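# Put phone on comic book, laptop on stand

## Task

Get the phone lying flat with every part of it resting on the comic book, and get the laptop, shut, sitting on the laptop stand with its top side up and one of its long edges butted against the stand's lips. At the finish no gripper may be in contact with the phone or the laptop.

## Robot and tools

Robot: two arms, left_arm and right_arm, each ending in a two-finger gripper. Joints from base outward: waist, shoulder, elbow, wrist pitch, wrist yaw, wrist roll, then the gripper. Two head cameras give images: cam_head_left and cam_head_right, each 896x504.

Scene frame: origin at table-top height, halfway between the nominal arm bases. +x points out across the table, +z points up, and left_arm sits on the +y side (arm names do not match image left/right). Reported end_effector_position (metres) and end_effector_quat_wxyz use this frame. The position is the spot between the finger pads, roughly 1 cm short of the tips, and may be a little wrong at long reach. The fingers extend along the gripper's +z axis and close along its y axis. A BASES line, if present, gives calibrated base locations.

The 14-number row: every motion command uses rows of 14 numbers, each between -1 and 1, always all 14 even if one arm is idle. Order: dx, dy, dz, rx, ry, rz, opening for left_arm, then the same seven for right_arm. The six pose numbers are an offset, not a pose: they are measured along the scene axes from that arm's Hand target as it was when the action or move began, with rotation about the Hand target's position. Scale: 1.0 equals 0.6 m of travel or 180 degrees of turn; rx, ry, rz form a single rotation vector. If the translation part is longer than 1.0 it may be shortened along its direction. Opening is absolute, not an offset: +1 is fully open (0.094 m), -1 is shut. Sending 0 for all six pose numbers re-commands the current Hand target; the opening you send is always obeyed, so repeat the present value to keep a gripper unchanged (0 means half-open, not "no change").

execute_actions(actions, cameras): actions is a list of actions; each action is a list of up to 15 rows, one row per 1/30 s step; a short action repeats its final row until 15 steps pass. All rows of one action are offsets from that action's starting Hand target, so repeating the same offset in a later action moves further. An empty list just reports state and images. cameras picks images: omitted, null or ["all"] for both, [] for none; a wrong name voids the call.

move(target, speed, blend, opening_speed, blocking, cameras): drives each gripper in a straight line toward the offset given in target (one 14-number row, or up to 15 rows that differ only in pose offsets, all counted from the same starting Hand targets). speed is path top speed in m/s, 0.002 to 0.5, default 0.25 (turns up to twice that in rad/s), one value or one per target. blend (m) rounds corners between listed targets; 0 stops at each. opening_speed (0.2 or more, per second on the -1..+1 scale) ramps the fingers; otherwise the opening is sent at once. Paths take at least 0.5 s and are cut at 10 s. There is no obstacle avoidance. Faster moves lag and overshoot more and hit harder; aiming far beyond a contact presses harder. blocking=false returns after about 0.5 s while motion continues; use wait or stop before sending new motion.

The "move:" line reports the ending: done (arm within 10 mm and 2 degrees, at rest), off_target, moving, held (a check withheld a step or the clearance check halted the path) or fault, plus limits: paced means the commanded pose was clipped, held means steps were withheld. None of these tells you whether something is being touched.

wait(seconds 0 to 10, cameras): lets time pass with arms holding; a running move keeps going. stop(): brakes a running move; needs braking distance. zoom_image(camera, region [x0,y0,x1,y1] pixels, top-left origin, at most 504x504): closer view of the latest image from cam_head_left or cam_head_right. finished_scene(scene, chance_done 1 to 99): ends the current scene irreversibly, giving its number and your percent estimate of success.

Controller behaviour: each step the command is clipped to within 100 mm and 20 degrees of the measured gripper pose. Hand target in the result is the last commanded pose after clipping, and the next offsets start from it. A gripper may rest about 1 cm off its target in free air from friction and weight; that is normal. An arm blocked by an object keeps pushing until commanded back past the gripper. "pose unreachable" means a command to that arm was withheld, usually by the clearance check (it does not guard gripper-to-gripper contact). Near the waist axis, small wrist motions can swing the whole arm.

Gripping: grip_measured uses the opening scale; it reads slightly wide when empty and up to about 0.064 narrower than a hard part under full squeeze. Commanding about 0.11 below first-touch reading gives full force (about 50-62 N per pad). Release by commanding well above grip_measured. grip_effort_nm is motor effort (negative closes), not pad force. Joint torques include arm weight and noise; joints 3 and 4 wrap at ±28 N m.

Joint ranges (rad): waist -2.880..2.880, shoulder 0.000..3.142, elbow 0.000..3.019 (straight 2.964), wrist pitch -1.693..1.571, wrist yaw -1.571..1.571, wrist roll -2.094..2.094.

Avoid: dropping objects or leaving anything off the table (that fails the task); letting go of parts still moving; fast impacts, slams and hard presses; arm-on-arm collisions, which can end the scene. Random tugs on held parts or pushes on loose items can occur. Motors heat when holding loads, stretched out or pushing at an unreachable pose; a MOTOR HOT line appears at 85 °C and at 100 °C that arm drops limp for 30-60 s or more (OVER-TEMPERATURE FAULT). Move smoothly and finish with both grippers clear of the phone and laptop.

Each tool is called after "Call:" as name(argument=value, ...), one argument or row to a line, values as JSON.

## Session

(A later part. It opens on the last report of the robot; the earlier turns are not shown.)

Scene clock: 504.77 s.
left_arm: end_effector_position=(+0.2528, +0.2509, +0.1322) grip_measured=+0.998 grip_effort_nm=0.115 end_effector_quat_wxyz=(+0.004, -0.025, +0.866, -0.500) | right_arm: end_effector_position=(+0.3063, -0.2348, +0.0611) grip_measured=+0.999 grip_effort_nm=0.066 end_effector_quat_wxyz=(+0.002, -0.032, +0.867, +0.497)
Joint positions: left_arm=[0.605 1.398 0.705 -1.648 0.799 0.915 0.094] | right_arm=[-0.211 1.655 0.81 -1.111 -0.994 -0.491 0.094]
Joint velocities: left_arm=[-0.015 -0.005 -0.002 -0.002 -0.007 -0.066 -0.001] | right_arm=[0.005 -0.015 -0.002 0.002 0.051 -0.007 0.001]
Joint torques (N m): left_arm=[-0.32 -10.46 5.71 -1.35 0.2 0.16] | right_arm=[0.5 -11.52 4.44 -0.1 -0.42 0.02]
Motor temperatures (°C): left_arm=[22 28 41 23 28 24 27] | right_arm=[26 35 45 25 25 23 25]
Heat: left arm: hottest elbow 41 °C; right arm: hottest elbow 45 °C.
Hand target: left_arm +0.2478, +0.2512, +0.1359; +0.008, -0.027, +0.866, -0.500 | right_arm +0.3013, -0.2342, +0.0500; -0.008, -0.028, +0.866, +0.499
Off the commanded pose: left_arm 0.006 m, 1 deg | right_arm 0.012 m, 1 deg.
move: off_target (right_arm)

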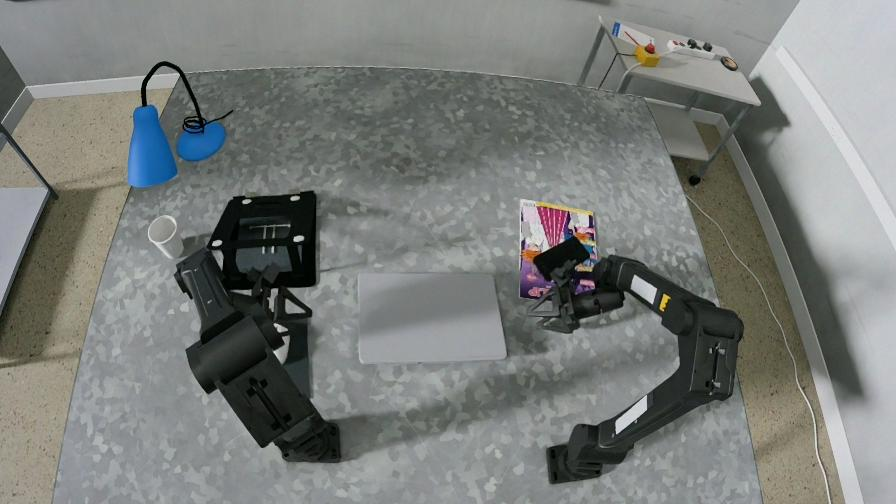

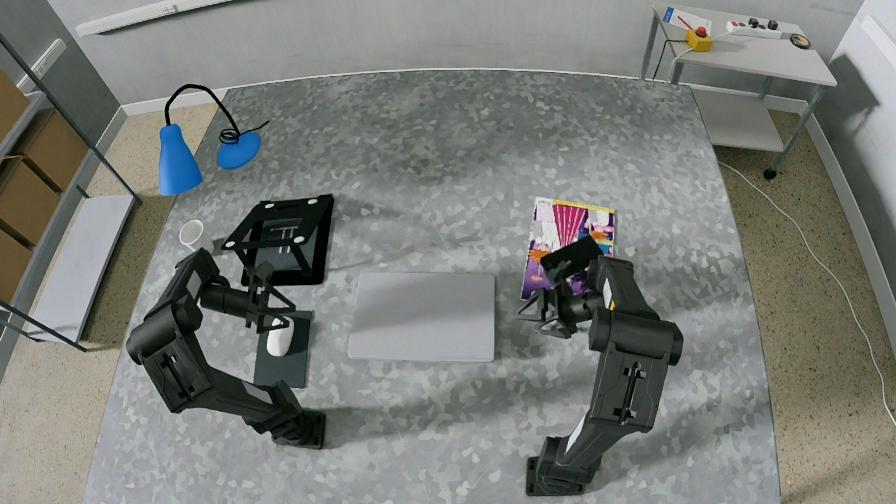

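Call:
move(
  target=[
    [0.062,-0.12,-0.01,0,0,0,1,-0.01,0,-0.005,0,0,0,1],
    [0.062,-0.12,-0.133,0,0,0,1,-0.01,0,-0.015,0,0,0,1],
  ],
  speed=0.12,
)

Call:
zoom_image(
  camera="cam_head_left",
  region=[200, 180, 440, 400],
)

Call:
zoom_image(
  camera="cam_head_right",
  region=[200, 180, 440, 400],
)

Call:
zoom_image(
  camera="cam_head_left",
  region=[420, 200, 660, 420],
)

Scene clock: 522.53 s.
left_arm: end_effector_position=(+0.2887, +0.1840, +0.0609) grip_measured=+0.998 grip_effort_nm=0.115 end_effector_quat_wxyz=(+0.018, -0.027, +0.867, -0.497) | right_arm: end_effector_position=(+0.3009, -0.2337, +0.0528) grip_measured=+0.999 grip_effort_nm=0.061 end_effector_quat_wxyz=(+0.002, -0.035, +0.867, +0.497)
Joint positions: left_arm=[0.322 1.483 0.583 -1.116 0.976 0.528 0.094] | right_arm=[-0.211 1.665 0.79 -1.084 -0.994 -0.498 0.094]
Joint velocities: left_arm=[0.005 -0.005 0.002 -0.017 0.066 0.037 -0.001] | right_arm=[0.005 0.005 -0.012 0.017 -0.037 -0.022 0]
Joint torques (N m): left_arm=[-2.49 -8.06 5.08 -0.02 0.6 -0.01] | right_arm=[0.21 -11.34 4.12 -0.1 -0.4 0.02]
Motor temperatures (°C): left_arm=[22 28 39 24 27 24 27] | right_arm=[26 35 42 25 25 23 25]
Heat: left arm: hottest elbow 39 °C; right arm: hottest elbow 42 °C.
Hand target: left_arm +0.2857, +0.1789, +0.0574; +0.009, -0.028, +0.866, -0.500 | right_arm +0.2951, -0.2342, +0.0412; -0.008, -0.029, +0.866, +0.499
Off the commanded pose: left_arm 0.008 m, 1 deg | right_arm 0.013 m, 1 deg.
move: off_target (right_arm)

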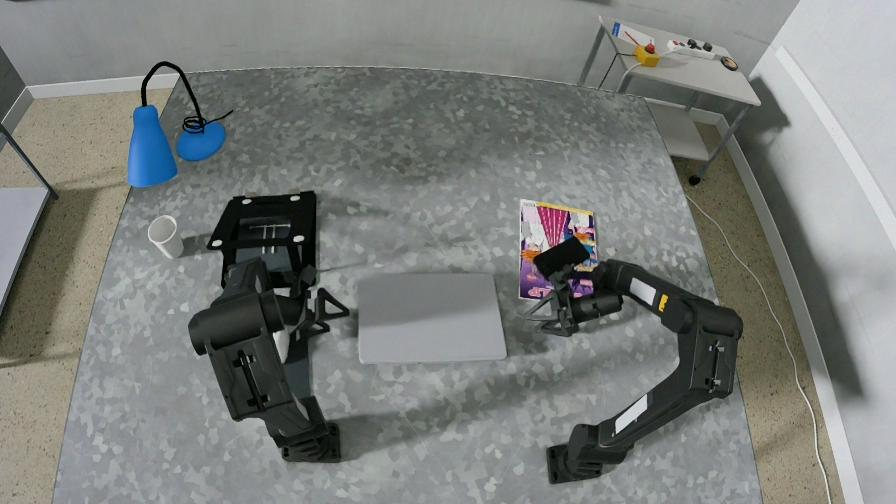

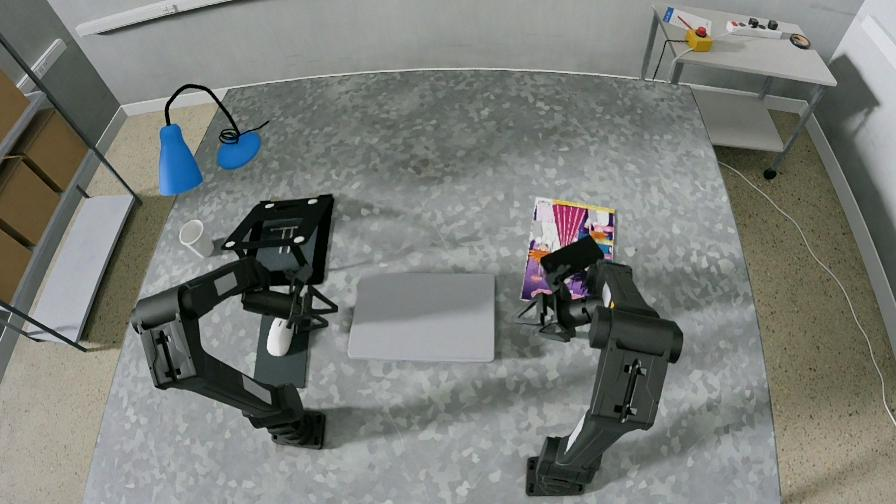

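Scaled by 2.100.

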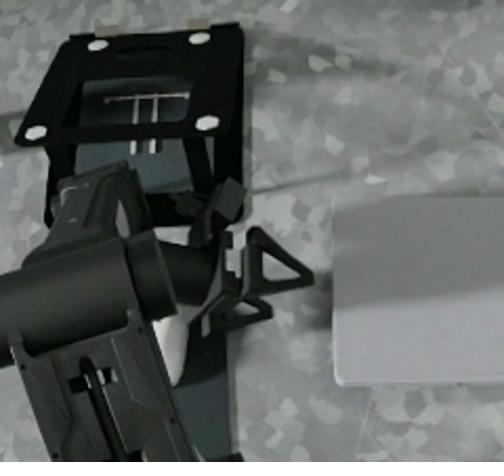

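Scaled by 2.100.

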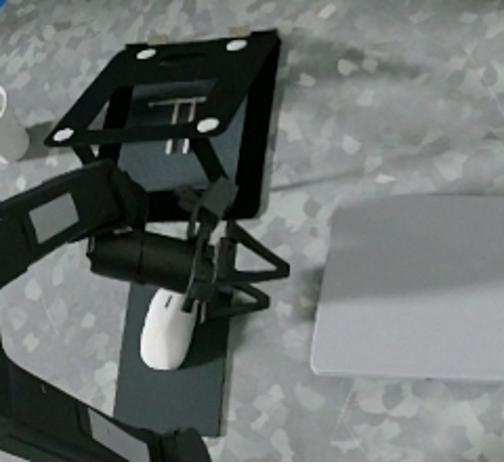

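Scaled by 2.100.

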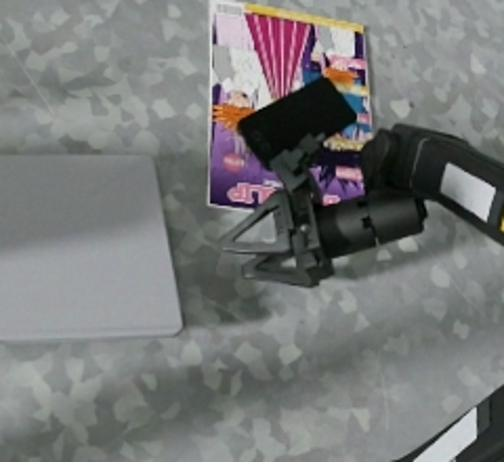

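Call:
move(
  target=[
    [0.02,-0.042,-0.019,0,0,0,1,0.017,0.067,-0.007,0,0,0,1],
    [0.053,-0.167,-0.019,0,0,0,1,0.037,0.217,-0.007,0,0,0,1],
  ],
  speed=0.06,
)

Call:
zoom_image(
  camera="cam_head_left",
  region=[220, 200, 640, 400],
)

Call:
zoom_image(
  camera="cam_head_right",
  region=[220, 200, 640, 400],
)

Scene clock: 534.87 s.
left_arm: end_effector_position=(+0.3237, +0.0873, +0.0476) grip_measured=+0.998 grip_effort_nm=0.115 end_effector_quat_wxyz=(+0.011, -0.045, +0.864, -0.501) | right_arm: end_effector_position=(+0.3326, -0.1226, +0.0507) grip_measured=+0.999 grip_effort_nm=0.066 end_effector_quat_wxyz=(+0.007, -0.010, +0.864, +0.503)
Joint positions: left_arm=[-0.05 1.448 0.508 -0.466 1.042 -0.219 0.094] | right_arm=[0.105 1.621 0.73 -0.486 -1.043 0.198 0.094]
Joint velocities: left_arm=[-0.005 0.005 0.007 -0.002 -0.037 -0.051 0] | right_arm=[-0.005 -0.005 0.012 -0.012 -0.007 0.037 0]
Joint torques (N m): left_arm=[-3.43 -9.58 5.41 1.24 0.4 0.05] | right_arm=[4.31 -11.69 4.26 1.35 -0.37 0.01]
Motor temperatures (°C): left_arm=[22 27 39 23 28 24 27] | right_arm=[26 35 40 25 25 23 25]
Heat: left arm: hottest elbow 39 °C; right arm: hottest elbow 40 °C.
Hand target: left_arm +0.3185, +0.0792, +0.0476; +0.012, -0.029, +0.865, -0.500 | right_arm +0.3156, -0.1037, +0.0355; -0.013, -0.031, +0.865, +0.500
Off the commanded pose: left_arm 0.011 m, 2 deg | right_arm 0.028 m, 3 deg.
move: off_target (left_arm, right_arm)

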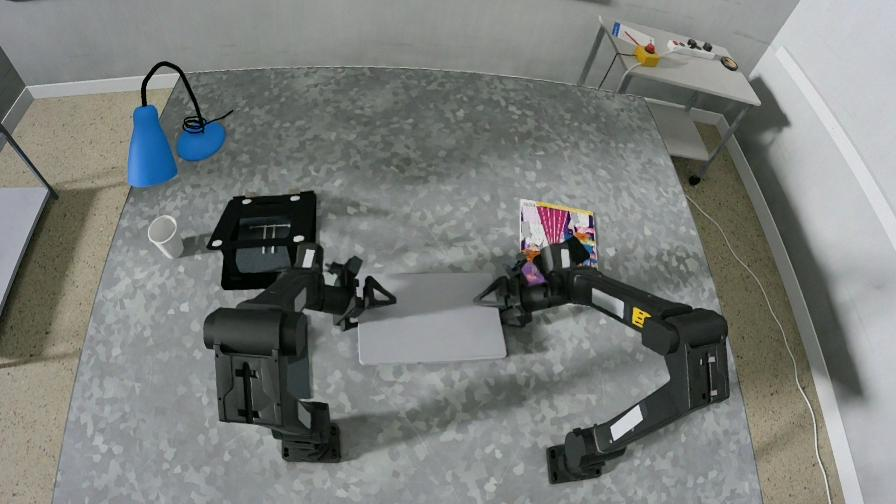

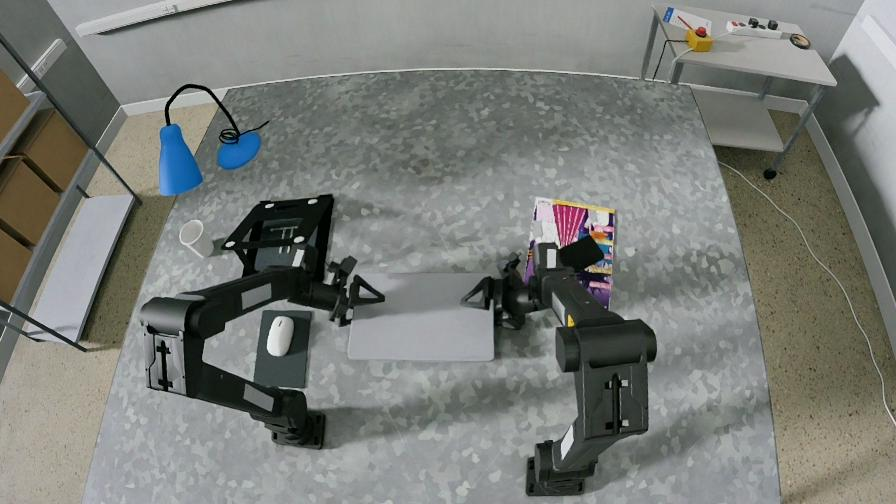

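Scaled by 1.200.

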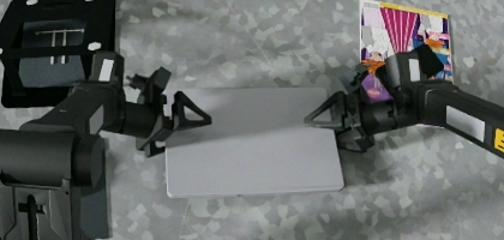

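Scaled by 1.200.

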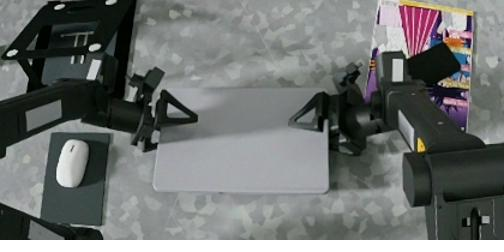

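Call:
zoom_image(
  camera="cam_head_right",
  region=[440, 180, 640, 360],
)

Call:
zoom_image(
  camera="cam_head_left",
  region=[440, 180, 640, 360],
)

Call:
zoom_image(
  camera="cam_head_left",
  region=[310, 230, 410, 380],
)

Scaled by 2.520.

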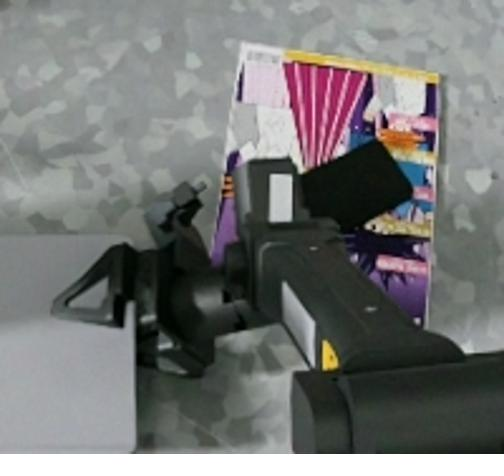

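Scaled by 2.520.

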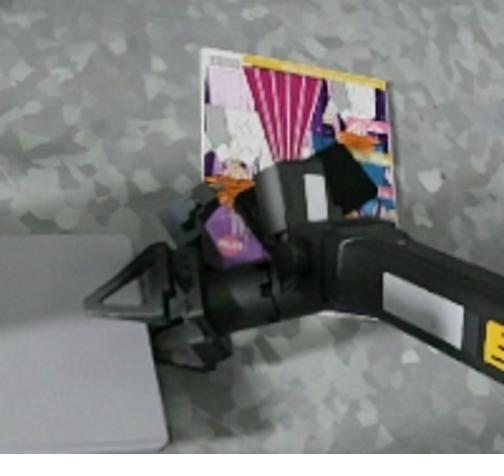

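Scaled by 3.360.

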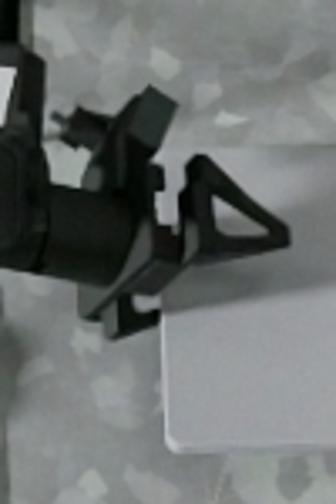

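Call:
move(
  target=[0,0,0,0,0,0,1,-0.02,0.05,0.0,0,0,0,1],
  speed=0.05,
)

Call:
zoom_image(
  camera="cam_head_left",
  region=[300, 220, 600, 400],
)

Scene clock: 541.23 s.
left_arm: end_effector_position=(+0.3240, +0.0874, +0.0476) grip_measured=+0.998 grip_effort_nm=0.110 end_effector_quat_wxyz=(+0.010, -0.047, +0.864, -0.501) | right_arm: end_effector_position=(+0.3333, -0.1045, +0.0508) grip_measured=+0.999 grip_effort_nm=0.061 end_effector_quat_wxyz=(+0.025, -0.004, +0.869, +0.495)
Joint positions: left_arm=[-0.05 1.448 0.508 -0.465 1.041 -0.227 0.094] | right_arm=[0.161 1.593 0.692 -0.327 -1 0.346 0.094]
Joint velocities: left_arm=[0.005 -0.005 -0.022 0.007 -0.007 0.037 0] | right_arm=[-0.034 -0.024 0.017 0.002 -0.11 0.007 0.001]
Joint torques (N m): left_arm=[-2.96 -9.99 5.5 1.03 0.35 0.12] | right_arm=[6.18 -11.28 3.92 1.31 -1.08 0.12]
Motor temperatures (°C): left_arm=[22 28 38 24 27 24 27] | right_arm=[26 35 40 25 25 23 25]
Heat: left arm: hottest elbow 38 °C; right arm: hottest elbow 40 °C.
Hand target: left_arm +0.3185, +0.0792, +0.0477; +0.012, -0.029, +0.865, -0.500 | right_arm +0.3035, -0.0736, +0.0354; -0.013, -0.031, +0.865, +0.500
Off the commanded pose: left_arm 0.010 m, 2 deg | right_arm 0.045 m, 5 deg.
move: off_target (right_arm)

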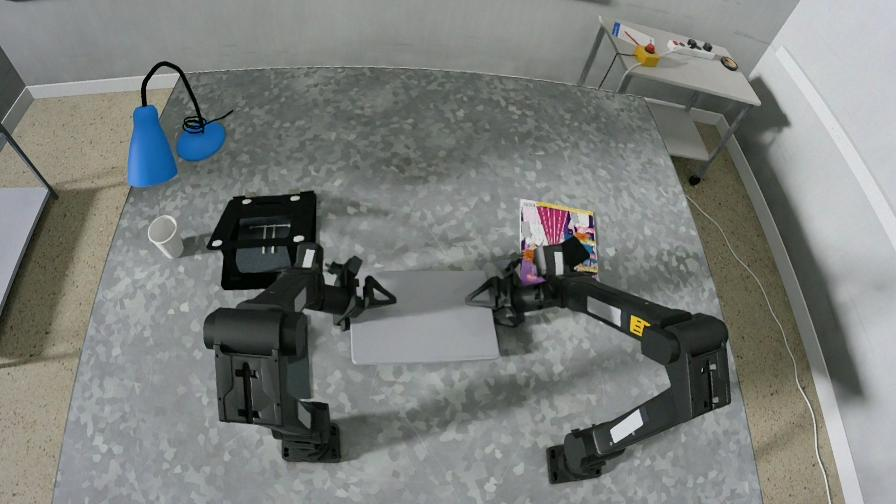

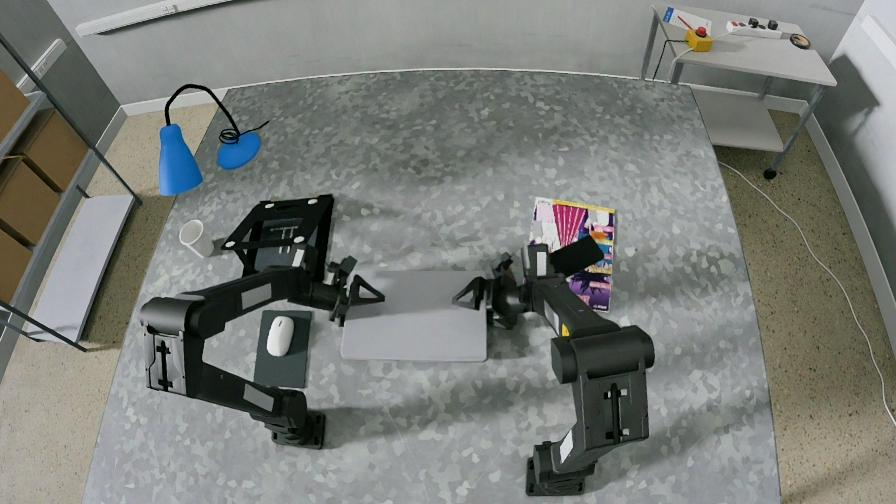

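Scaled by 1.680.

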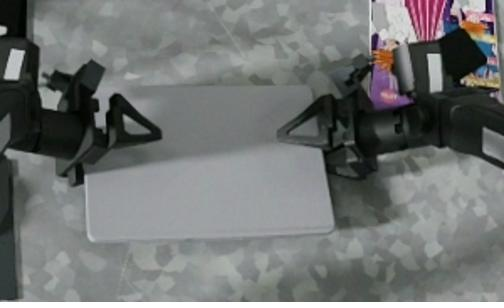

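Call:
zoom_image(
  camera="cam_head_right",
  region=[430, 240, 550, 360],
)

Call:
zoom_image(
  camera="cam_head_left",
  region=[450, 240, 570, 360],
)

Call:
zoom_image(
  camera="cam_head_right",
  region=[300, 240, 420, 360],
)

Scaled by 4.200.

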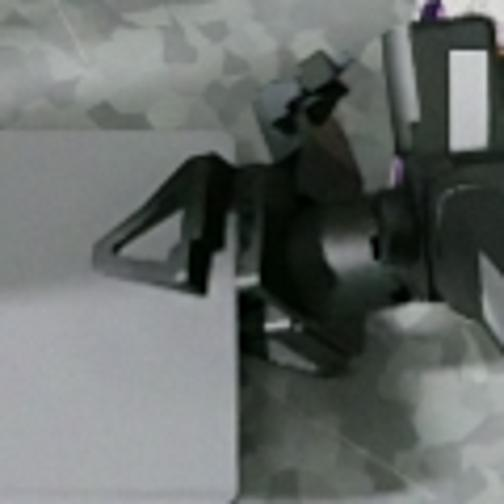

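Scaled by 4.200.

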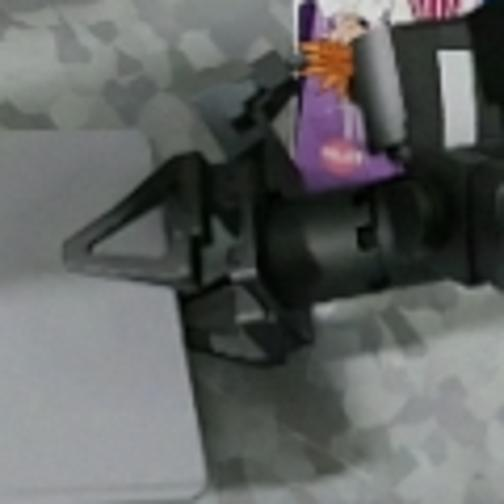

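Scaled by 4.200.

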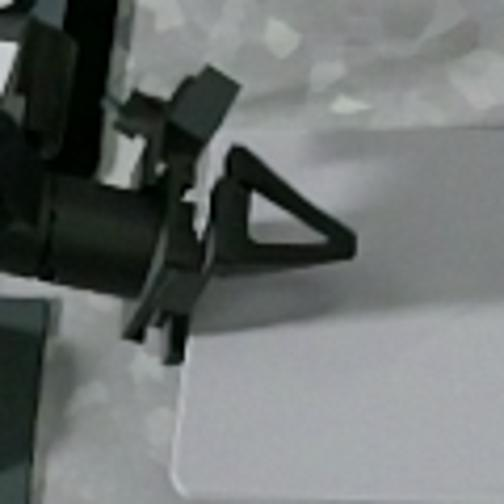

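Call:
move(
  target=[0,0,0.03,0,0,0,1,0.03,-0.03,0.055,0,0,0,1],
  speed=0.04,
)

Call:
zoom_image(
  camera="cam_head_left",
  region=[300, 220, 600, 400],
)

Call:
zoom_image(
  camera="cam_head_right",
  region=[300, 220, 600, 400],
)

Scene clock: 551.53 s.
left_arm: end_effector_position=(+0.3188, +0.0887, +0.0498) grip_measured=+0.999 grip_effort_nm=0.066 end_effector_quat_wxyz=(+0.005, -0.047, +0.870, -0.491) | right_arm: end_effector_position=(+0.3153, -0.1055, +0.0516) grip_measured=+0.999 grip_effort_nm=0.042 end_effector_quat_wxyz=(-0.016, -0.010, +0.871, +0.491)
Joint positions: left_arm=[-0.053 1.424 0.508 -0.51 1.02 -0.213 0.094] | right_arm=[0.163 1.592 0.71 -0.487 -1.016 0.259 0.094]
Joint velocities: left_arm=[-0.005 0.015 -0.017 -0.002 0.022 -0.051 0] | right_arm=[-0.015 0.005 0.007 -0.002 0.051 0.022 0.001]
Joint torques (N m): left_arm=[-3.6 -12.16 7.13 0.39 1.23 -0.06] | right_arm=[2.67 -14.68 8.28 -0.12 -1.09 0.08]
Motor temperatures (°C): left_arm=[22 28 38 24 28 24 27] | right_arm=[26 36 39 25 26 23 25]
Heat: left arm: hottest elbow 38 °C; right arm: hottest elbow 39 °C.
Hand target: left_arm +0.3185, +0.0793, +0.0655; +0.012, -0.029, +0.865, -0.500 | right_arm +0.3221, -0.0913, +0.0682; -0.013, -0.031, +0.865, +0.500
Off the commanded pose: left_arm 0.019 m, 3 deg | right_arm 0.023 m, 3 deg.
move: off_target (left_arm, right_arm)

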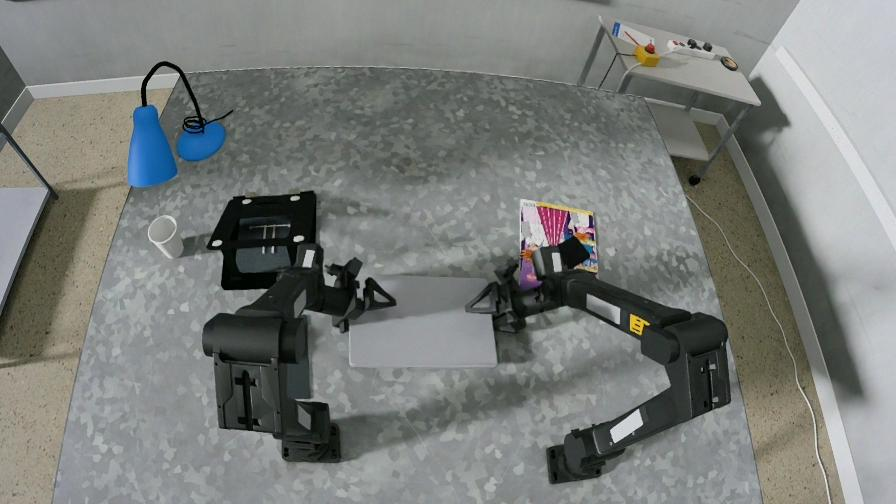

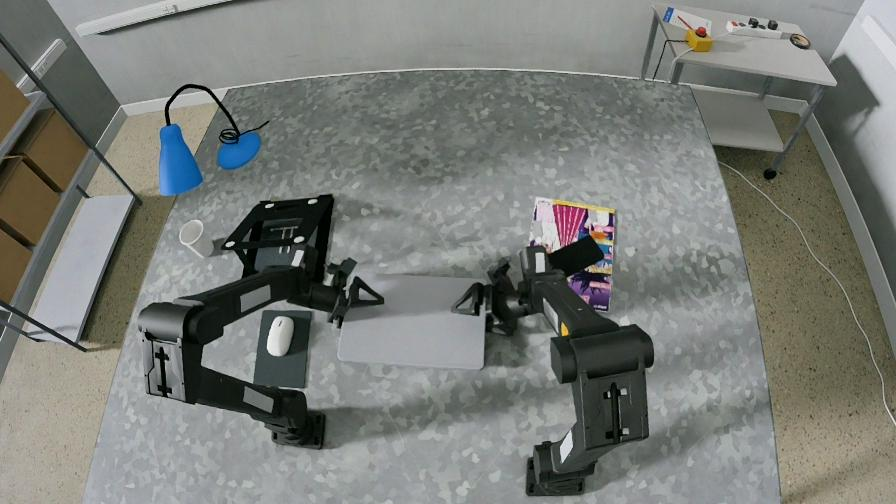

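Scaled by 1.680.

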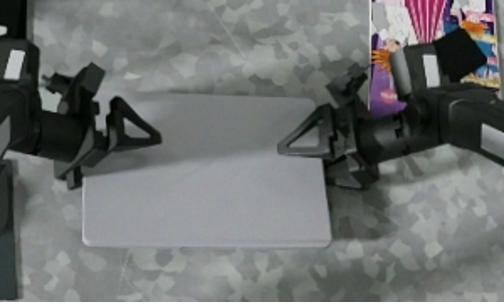

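Scaled by 1.680.

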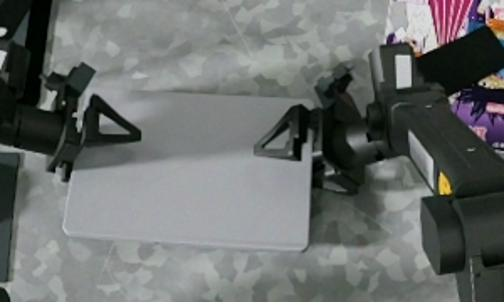

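Call:
move(
  target=[0,0,0.04,0,0,0,1,0,0.0,0.04,0,0,0,1],
  speed=0.05,
)

Call:
zoom_image(
  camera="cam_head_left",
  region=[300, 220, 600, 400],
)

Call:
zoom_image(
  camera="cam_head_right",
  region=[300, 220, 600, 400],
)

Scene clock: 555.77 s.
left_arm: end_effector_position=(+0.3072, +0.0873, +0.0669) grip_measured=+0.999 grip_effort_nm=0.066 end_effector_quat_wxyz=(-0.007, -0.050, +0.870, -0.490) | right_arm: end_effector_position=(+0.3013, -0.1055, +0.0544) grip_measured=+1.000 grip_effort_nm=-0.002 end_effector_quat_wxyz=(-0.047, +0.003, +0.874, +0.483)
Joint positions: left_arm=[-0.059 1.351 0.508 -0.608 1.02 -0.212 0.094] | right_arm=[0.171 1.574 0.71 -0.575 -1.008 0.257 0.094]
Joint velocities: left_arm=[-0.015 0.005 -0.022 -0.002 -0.037 -0.051 -0.001] | right_arm=[0.005 0.005 -0.002 -0.007 0.007 -0.051 -0.001]
Joint torques (N m): left_arm=[-2.61 -11.81 9.73 0.31 1.17 0.01] | right_arm=[1.85 -17.55 9.69 -0.03 -1.37 0.09]
Motor temperatures (°C): left_arm=[22 28 38 23 28 24 27] | right_arm=[26 36 39 25 26 23 25]
Heat: left arm: hottest elbow 38 °C; right arm: hottest elbow 39 °C.
Hand target: left_arm +0.3185, +0.0794, +0.0893; +0.012, -0.029, +0.865, -0.500 | right_arm +0.3227, -0.0909, +0.0924; -0.013, -0.031, +0.865, +0.500
Off the commanded pose: left_arm 0.027 m, 4 deg | right_arm 0.045 m, 6 deg.
move: off_target (left_arm, right_arm)

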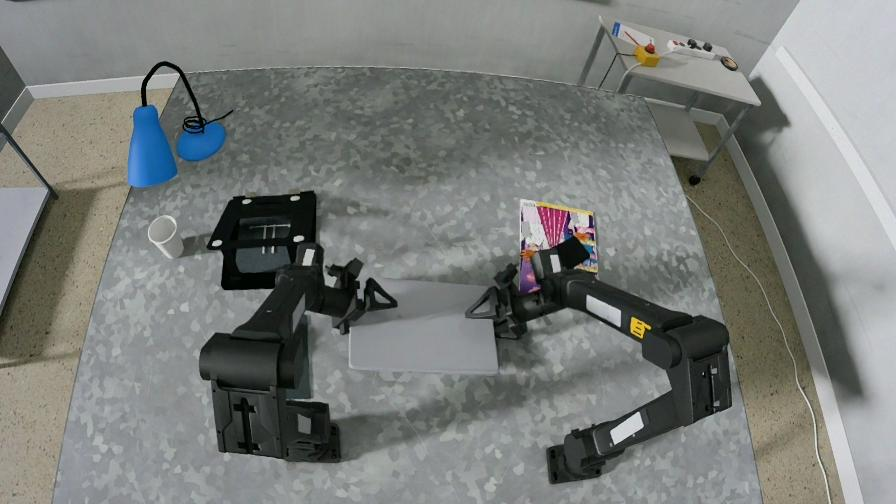

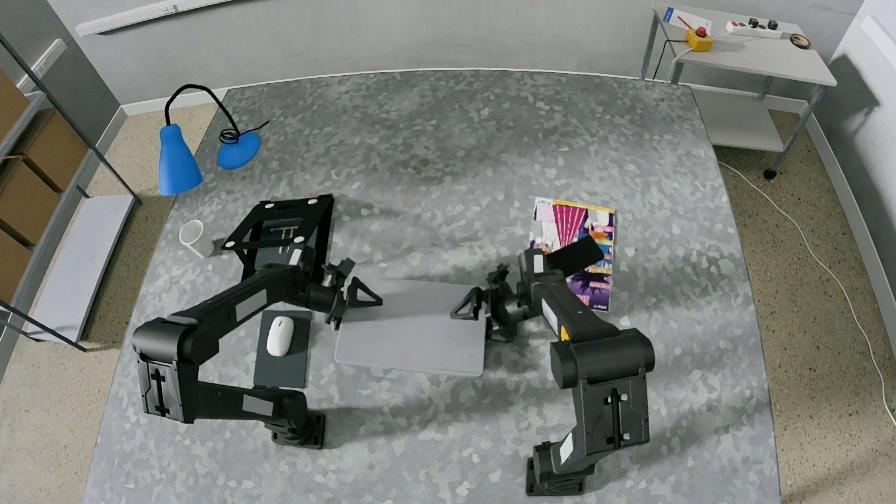

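Scaled by 1.680.

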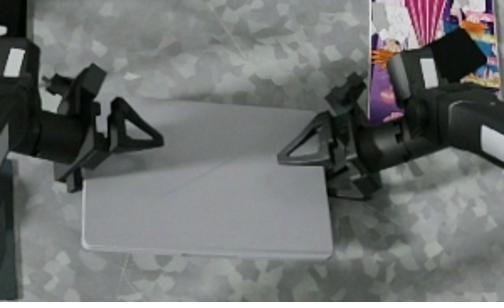

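Scaled by 1.680.

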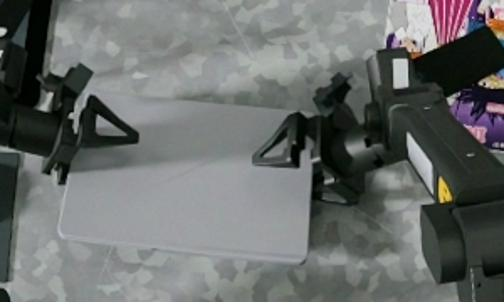

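Call:
move(
  target=[0.0,0.01,0.035,-0.111,0,0,1,0.0,0.02,0.05,0.111,0,0,1],
  speed=0.05,
)

Call:
zoom_image(
  camera="cam_head_left",
  region=[300, 220, 600, 400],
)

Call:
zoom_image(
  camera="cam_head_right",
  region=[300, 220, 600, 400],
)

Scene clock: 566.30 s.
left_arm: end_effector_position=(+0.3103, +0.0911, +0.0970) grip_measured=+0.999 grip_effort_nm=0.056 end_effector_quat_wxyz=(+0.002, -0.045, +0.775, -0.630) | right_arm: end_effector_position=(+0.3207, -0.0924, +0.1026) grip_measured=+1.000 grip_effort_nm=-0.042 end_effector_quat_wxyz=(-0.014, -0.003, +0.780, +0.625)
Joint positions: left_arm=[0.034 1.447 0.508 -0.635 1.363 -0.05 0.094] | right_arm=[0.14 1.573 0.655 -0.163 -1.321 0.52 0.094]
Joint velocities: left_arm=[0.005 0.005 0.002 -0.012 -0.022 -0.022 0] | right_arm=[-0.005 0.005 -0.007 -0.002 -0.037 -0.051 0]
Joint torques (N m): left_arm=[-3.25 -9.88 8.8 -0.28 1.84 0.11] | right_arm=[2.49 -14.68 7.06 1.81 -1.85 0.22]
Motor temperatures (°C): left_arm=[22 28 38 23 30 24 27] | right_arm=[26 36 40 25 28 23 25]
Heat: left arm: hottest elbow 38 °C; right arm: hottest elbow 40 °C.
Hand target: left_arm +0.3176, +0.0850, +0.1102; +0.004, -0.029, +0.766, -0.642 | right_arm +0.3220, -0.0793, +0.1224; -0.007, -0.034, +0.766, +0.642
Off the commanded pose: left_arm 0.017 m, 3 deg | right_arm 0.024 m, 4 deg.
move: off_target (left_arm, right_arm)

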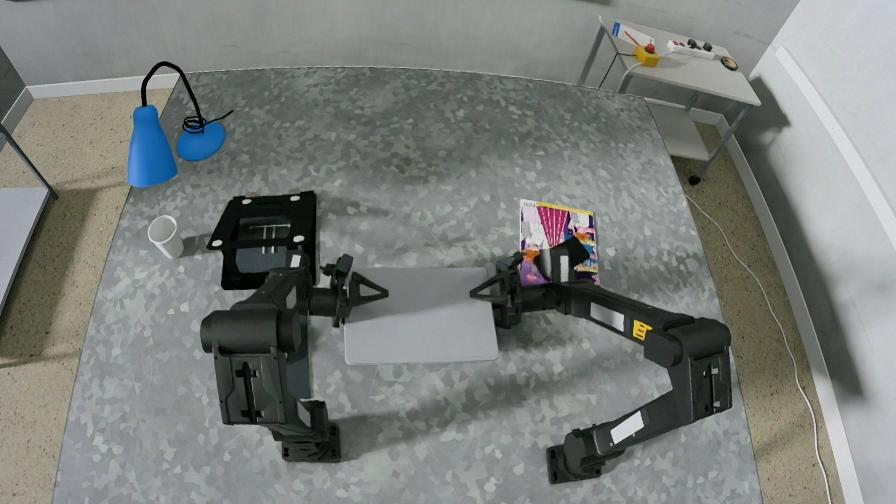

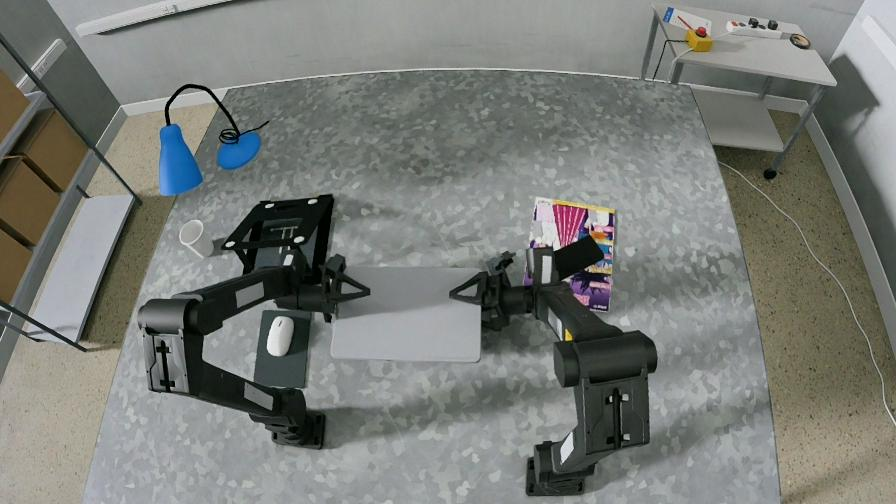

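Scaled by 1.680.

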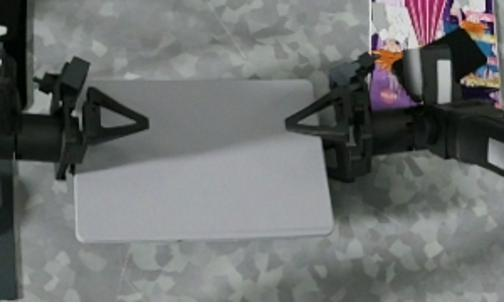

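Scaled by 1.680.

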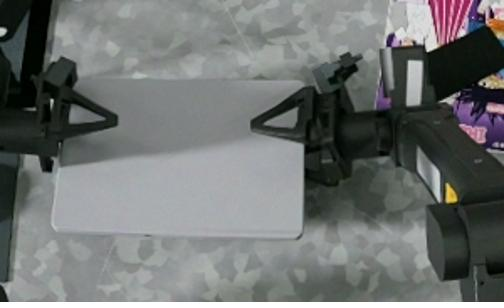

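Call:
move(
  target=[0,0,0,0,0,0,-0.2,0,0,0,0,0,0,-0.2],
  opening_speed=0.6,
)

Call:
move(
  target=[0,0,0,0,0,0,-0.45,0,0,0,0,0,0,-0.45],
  opening_speed=0.4,
)

Call:
move(
  target=[0,0,0,0,0,0,-0.75,0,0,0,0,0,0,-0.75],
  opening_speed=0.4,
)

Call:
zoom_image(
  camera="cam_head_left",
  region=[300, 220, 600, 400],
)

Scene clock: 571.83 s.
left_arm: end_effector_position=(+0.3094, +0.0909, +0.0970) grip_measured=+0.251 grip_effort_nm=-1.009 end_effector_quat_wxyz=(+0.000, -0.047, +0.773, -0.632) | right_arm: end_effector_position=(+0.3216, -0.0917, +0.1052) grip_measured=-0.197 grip_effort_nm=-0.154 end_effector_quat_wxyz=(-0.012, -0.006, +0.776, +0.630)
Joint positions: left_arm=[0.035 1.451 0.508 -0.643 1.368 -0.046 0.059] | right_arm=[0.141 1.573 0.652 -0.131 -1.333 0.542 0.038]
Joint velocities: left_arm=[0.005 0.005 -0.007 -0.002 -0.095 -0.007 -0.001] | right_arm=[0.005 -0.005 -0.007 -0.007 -0.051 -0.022 -0.001]
Joint torques (N m): left_arm=[-2.73 -9.58 8.65 -0.17 1.61 0.13] | right_arm=[2.49 -14.86 6.82 1.73 -1.41 0.23]
Motor temperatures (°C): left_arm=[22 28 38 23 31 24 27] | right_arm=[26 36 40 25 29 23 25]
Heat: left arm: hottest elbow 38 °C; right arm: hottest elbow 40 °C.
Hand target: left_arm +0.3177, +0.0850, +0.1102; +0.004, -0.029, +0.766, -0.642 | right_arm +0.3219, -0.0794, +0.1223; -0.007, -0.033, +0.766, +0.642
Off the commanded pose: left_arm 0.017 m, 3 deg | right_arm 0.021 m, 4 deg.
move: off_target (left_arm, right_arm)

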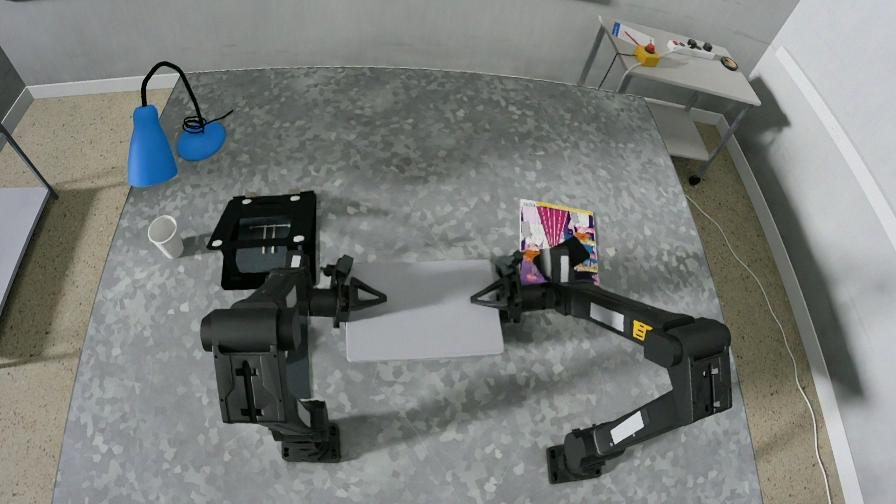

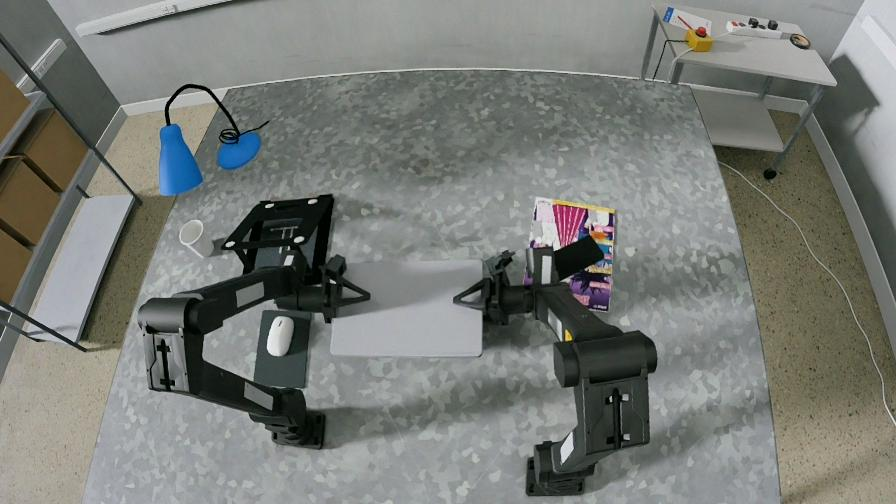

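Scene clock: 572.77 s.
left_arm: end_effector_position=(+0.3095, +0.0908, +0.0974) grip_measured=+0.249 grip_effort_nm=-1.004 end_effector_quat_wxyz=(+0.000, -0.047, +0.773, -0.633) | right_arm: end_effector_position=(+0.3216, -0.0917, +0.1052) grip_measured=-0.446 grip_effort_nm=-0.159 end_effector_quat_wxyz=(-0.012, -0.006, +0.776, +0.630)
Joint positions: left_arm=[0.035 1.451 0.508 -0.643 1.371 -0.046 0.059] | right_arm=[0.141 1.573 0.652 -0.131 -1.333 0.542 0.026]
Joint velocities: left_arm=[-0.024 0.005 -0.002 -0.002 -0.037 -0.022 0] | right_arm=[-0.024 -0.005 0.007 -0.002 -0.139 0.051 -0.001]
Joint torques (N m): left_arm=[-2.32 -9.58 8.81 -0.21 1.5 0.14] | right_arm=[2.55 -14.74 6.82 1.73 -1.41 0.23]
Motor temperatures (°C): left_arm=[22 28 38 23 31 24 27] | right_arm=[26 36 40 25 29 23 25]
Heat: left arm: hottest elbow 38 °C; right arm: hottest elbow 40 °C.
Hand target: left_arm +0.3177, +0.0850, +0.1102; +0.004, -0.029, +0.766, -0.642 | right_arm +0.3219, -0.0794, +0.1223; -0.007, -0.033, +0.766, +0.642
Off the commanded pose: left_arm 0.016 m, 3 deg | right_arm 0.021 m, 4 deg.
move: off_target (left_arm, right_arm)

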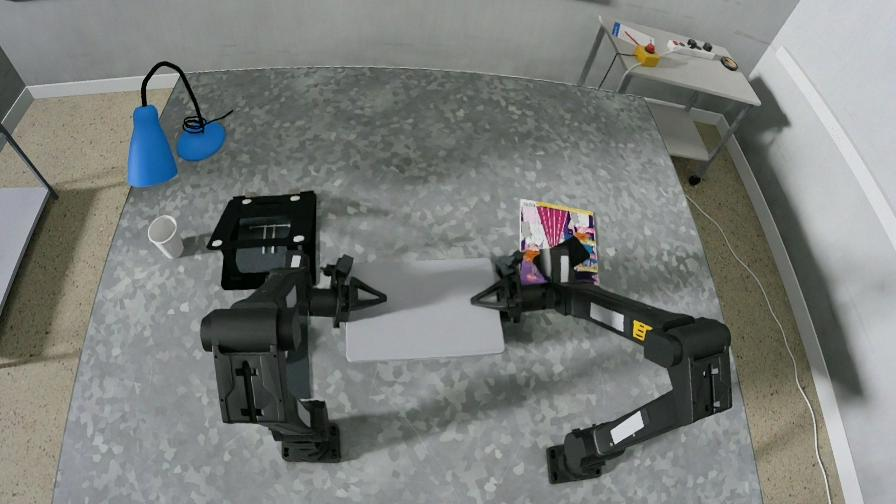

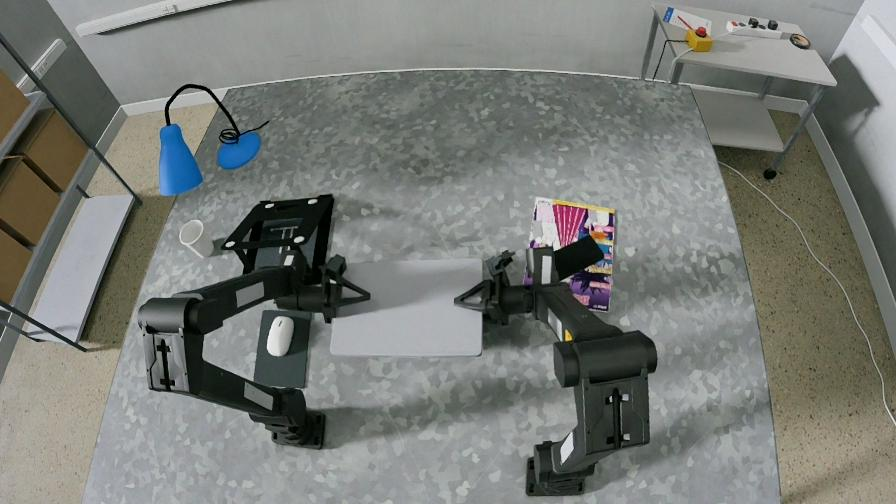

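Scene clock: 574.07 s.
left_arm: end_effector_position=(+0.3090, +0.0914, +0.0933) grip_measured=+0.240 grip_effort_nm=-1.004 end_effector_quat_wxyz=(-0.005, -0.052, +0.774, -0.631) | right_arm: end_effector_position=(+0.3203, -0.0906, +0.1113) grip_measured=-0.628 grip_effort_nm=-1.018 end_effector_quat_wxyz=(-0.020, -0.008, +0.766, +0.642)
Joint positions: left_arm=[0.036 1.464 0.508 -0.645 1.365 -0.045 0.058] | right_arm=[0.141 1.573 0.652 -0.113 -1.367 0.567 0.017]
Joint velocities: left_arm=[-0.024 -0.005 0.002 -0.007 0.081 0.022 0.001] | right_arm=[-0.024 -0.015 0.012 -0.002 0.022 0.037 -0.001]
Joint torques (N m): left_arm=[-3.31 -10.29 8.64 -0.29 1.71 0.15] | right_arm=[2.61 -14.62 6.78 1.43 -0.22 0.08]
Motor temperatures (°C): left_arm=[22 28 38 23 31 24 27] | right_arm=[26 36 40 25 29 23 25]
Heat: left arm: hottest elbow 38 °C; right arm: hottest elbow 40 °C.
Hand target: left_arm +0.3177, +0.0851, +0.1102; +0.004, -0.029, +0.766, -0.642 | right_arm +0.3218, -0.0794, +0.1223; -0.007, -0.034, +0.766, +0.642
Off the commanded pose: left_arm 0.020 m, 3 deg | right_arm 0.016 m, 3 deg.
move: off_target (left_arm, right_arm)

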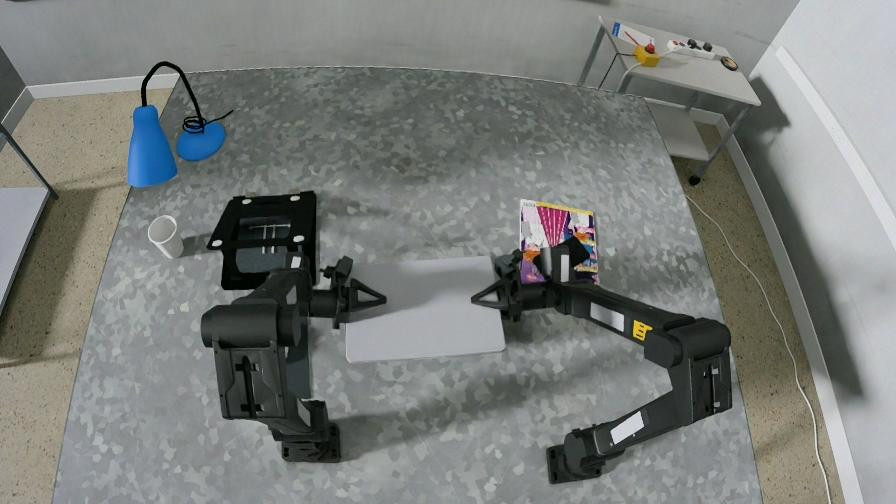

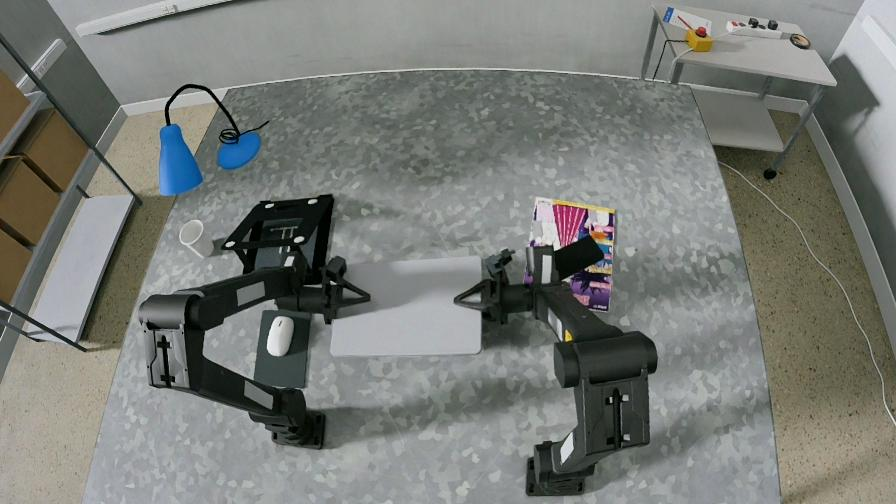

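Scaled by 1.680.

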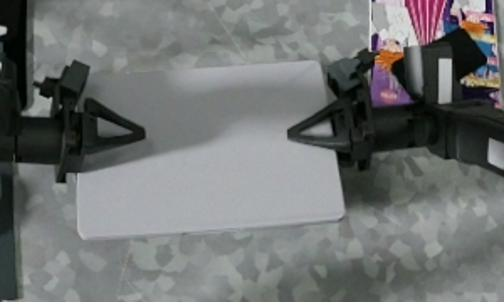

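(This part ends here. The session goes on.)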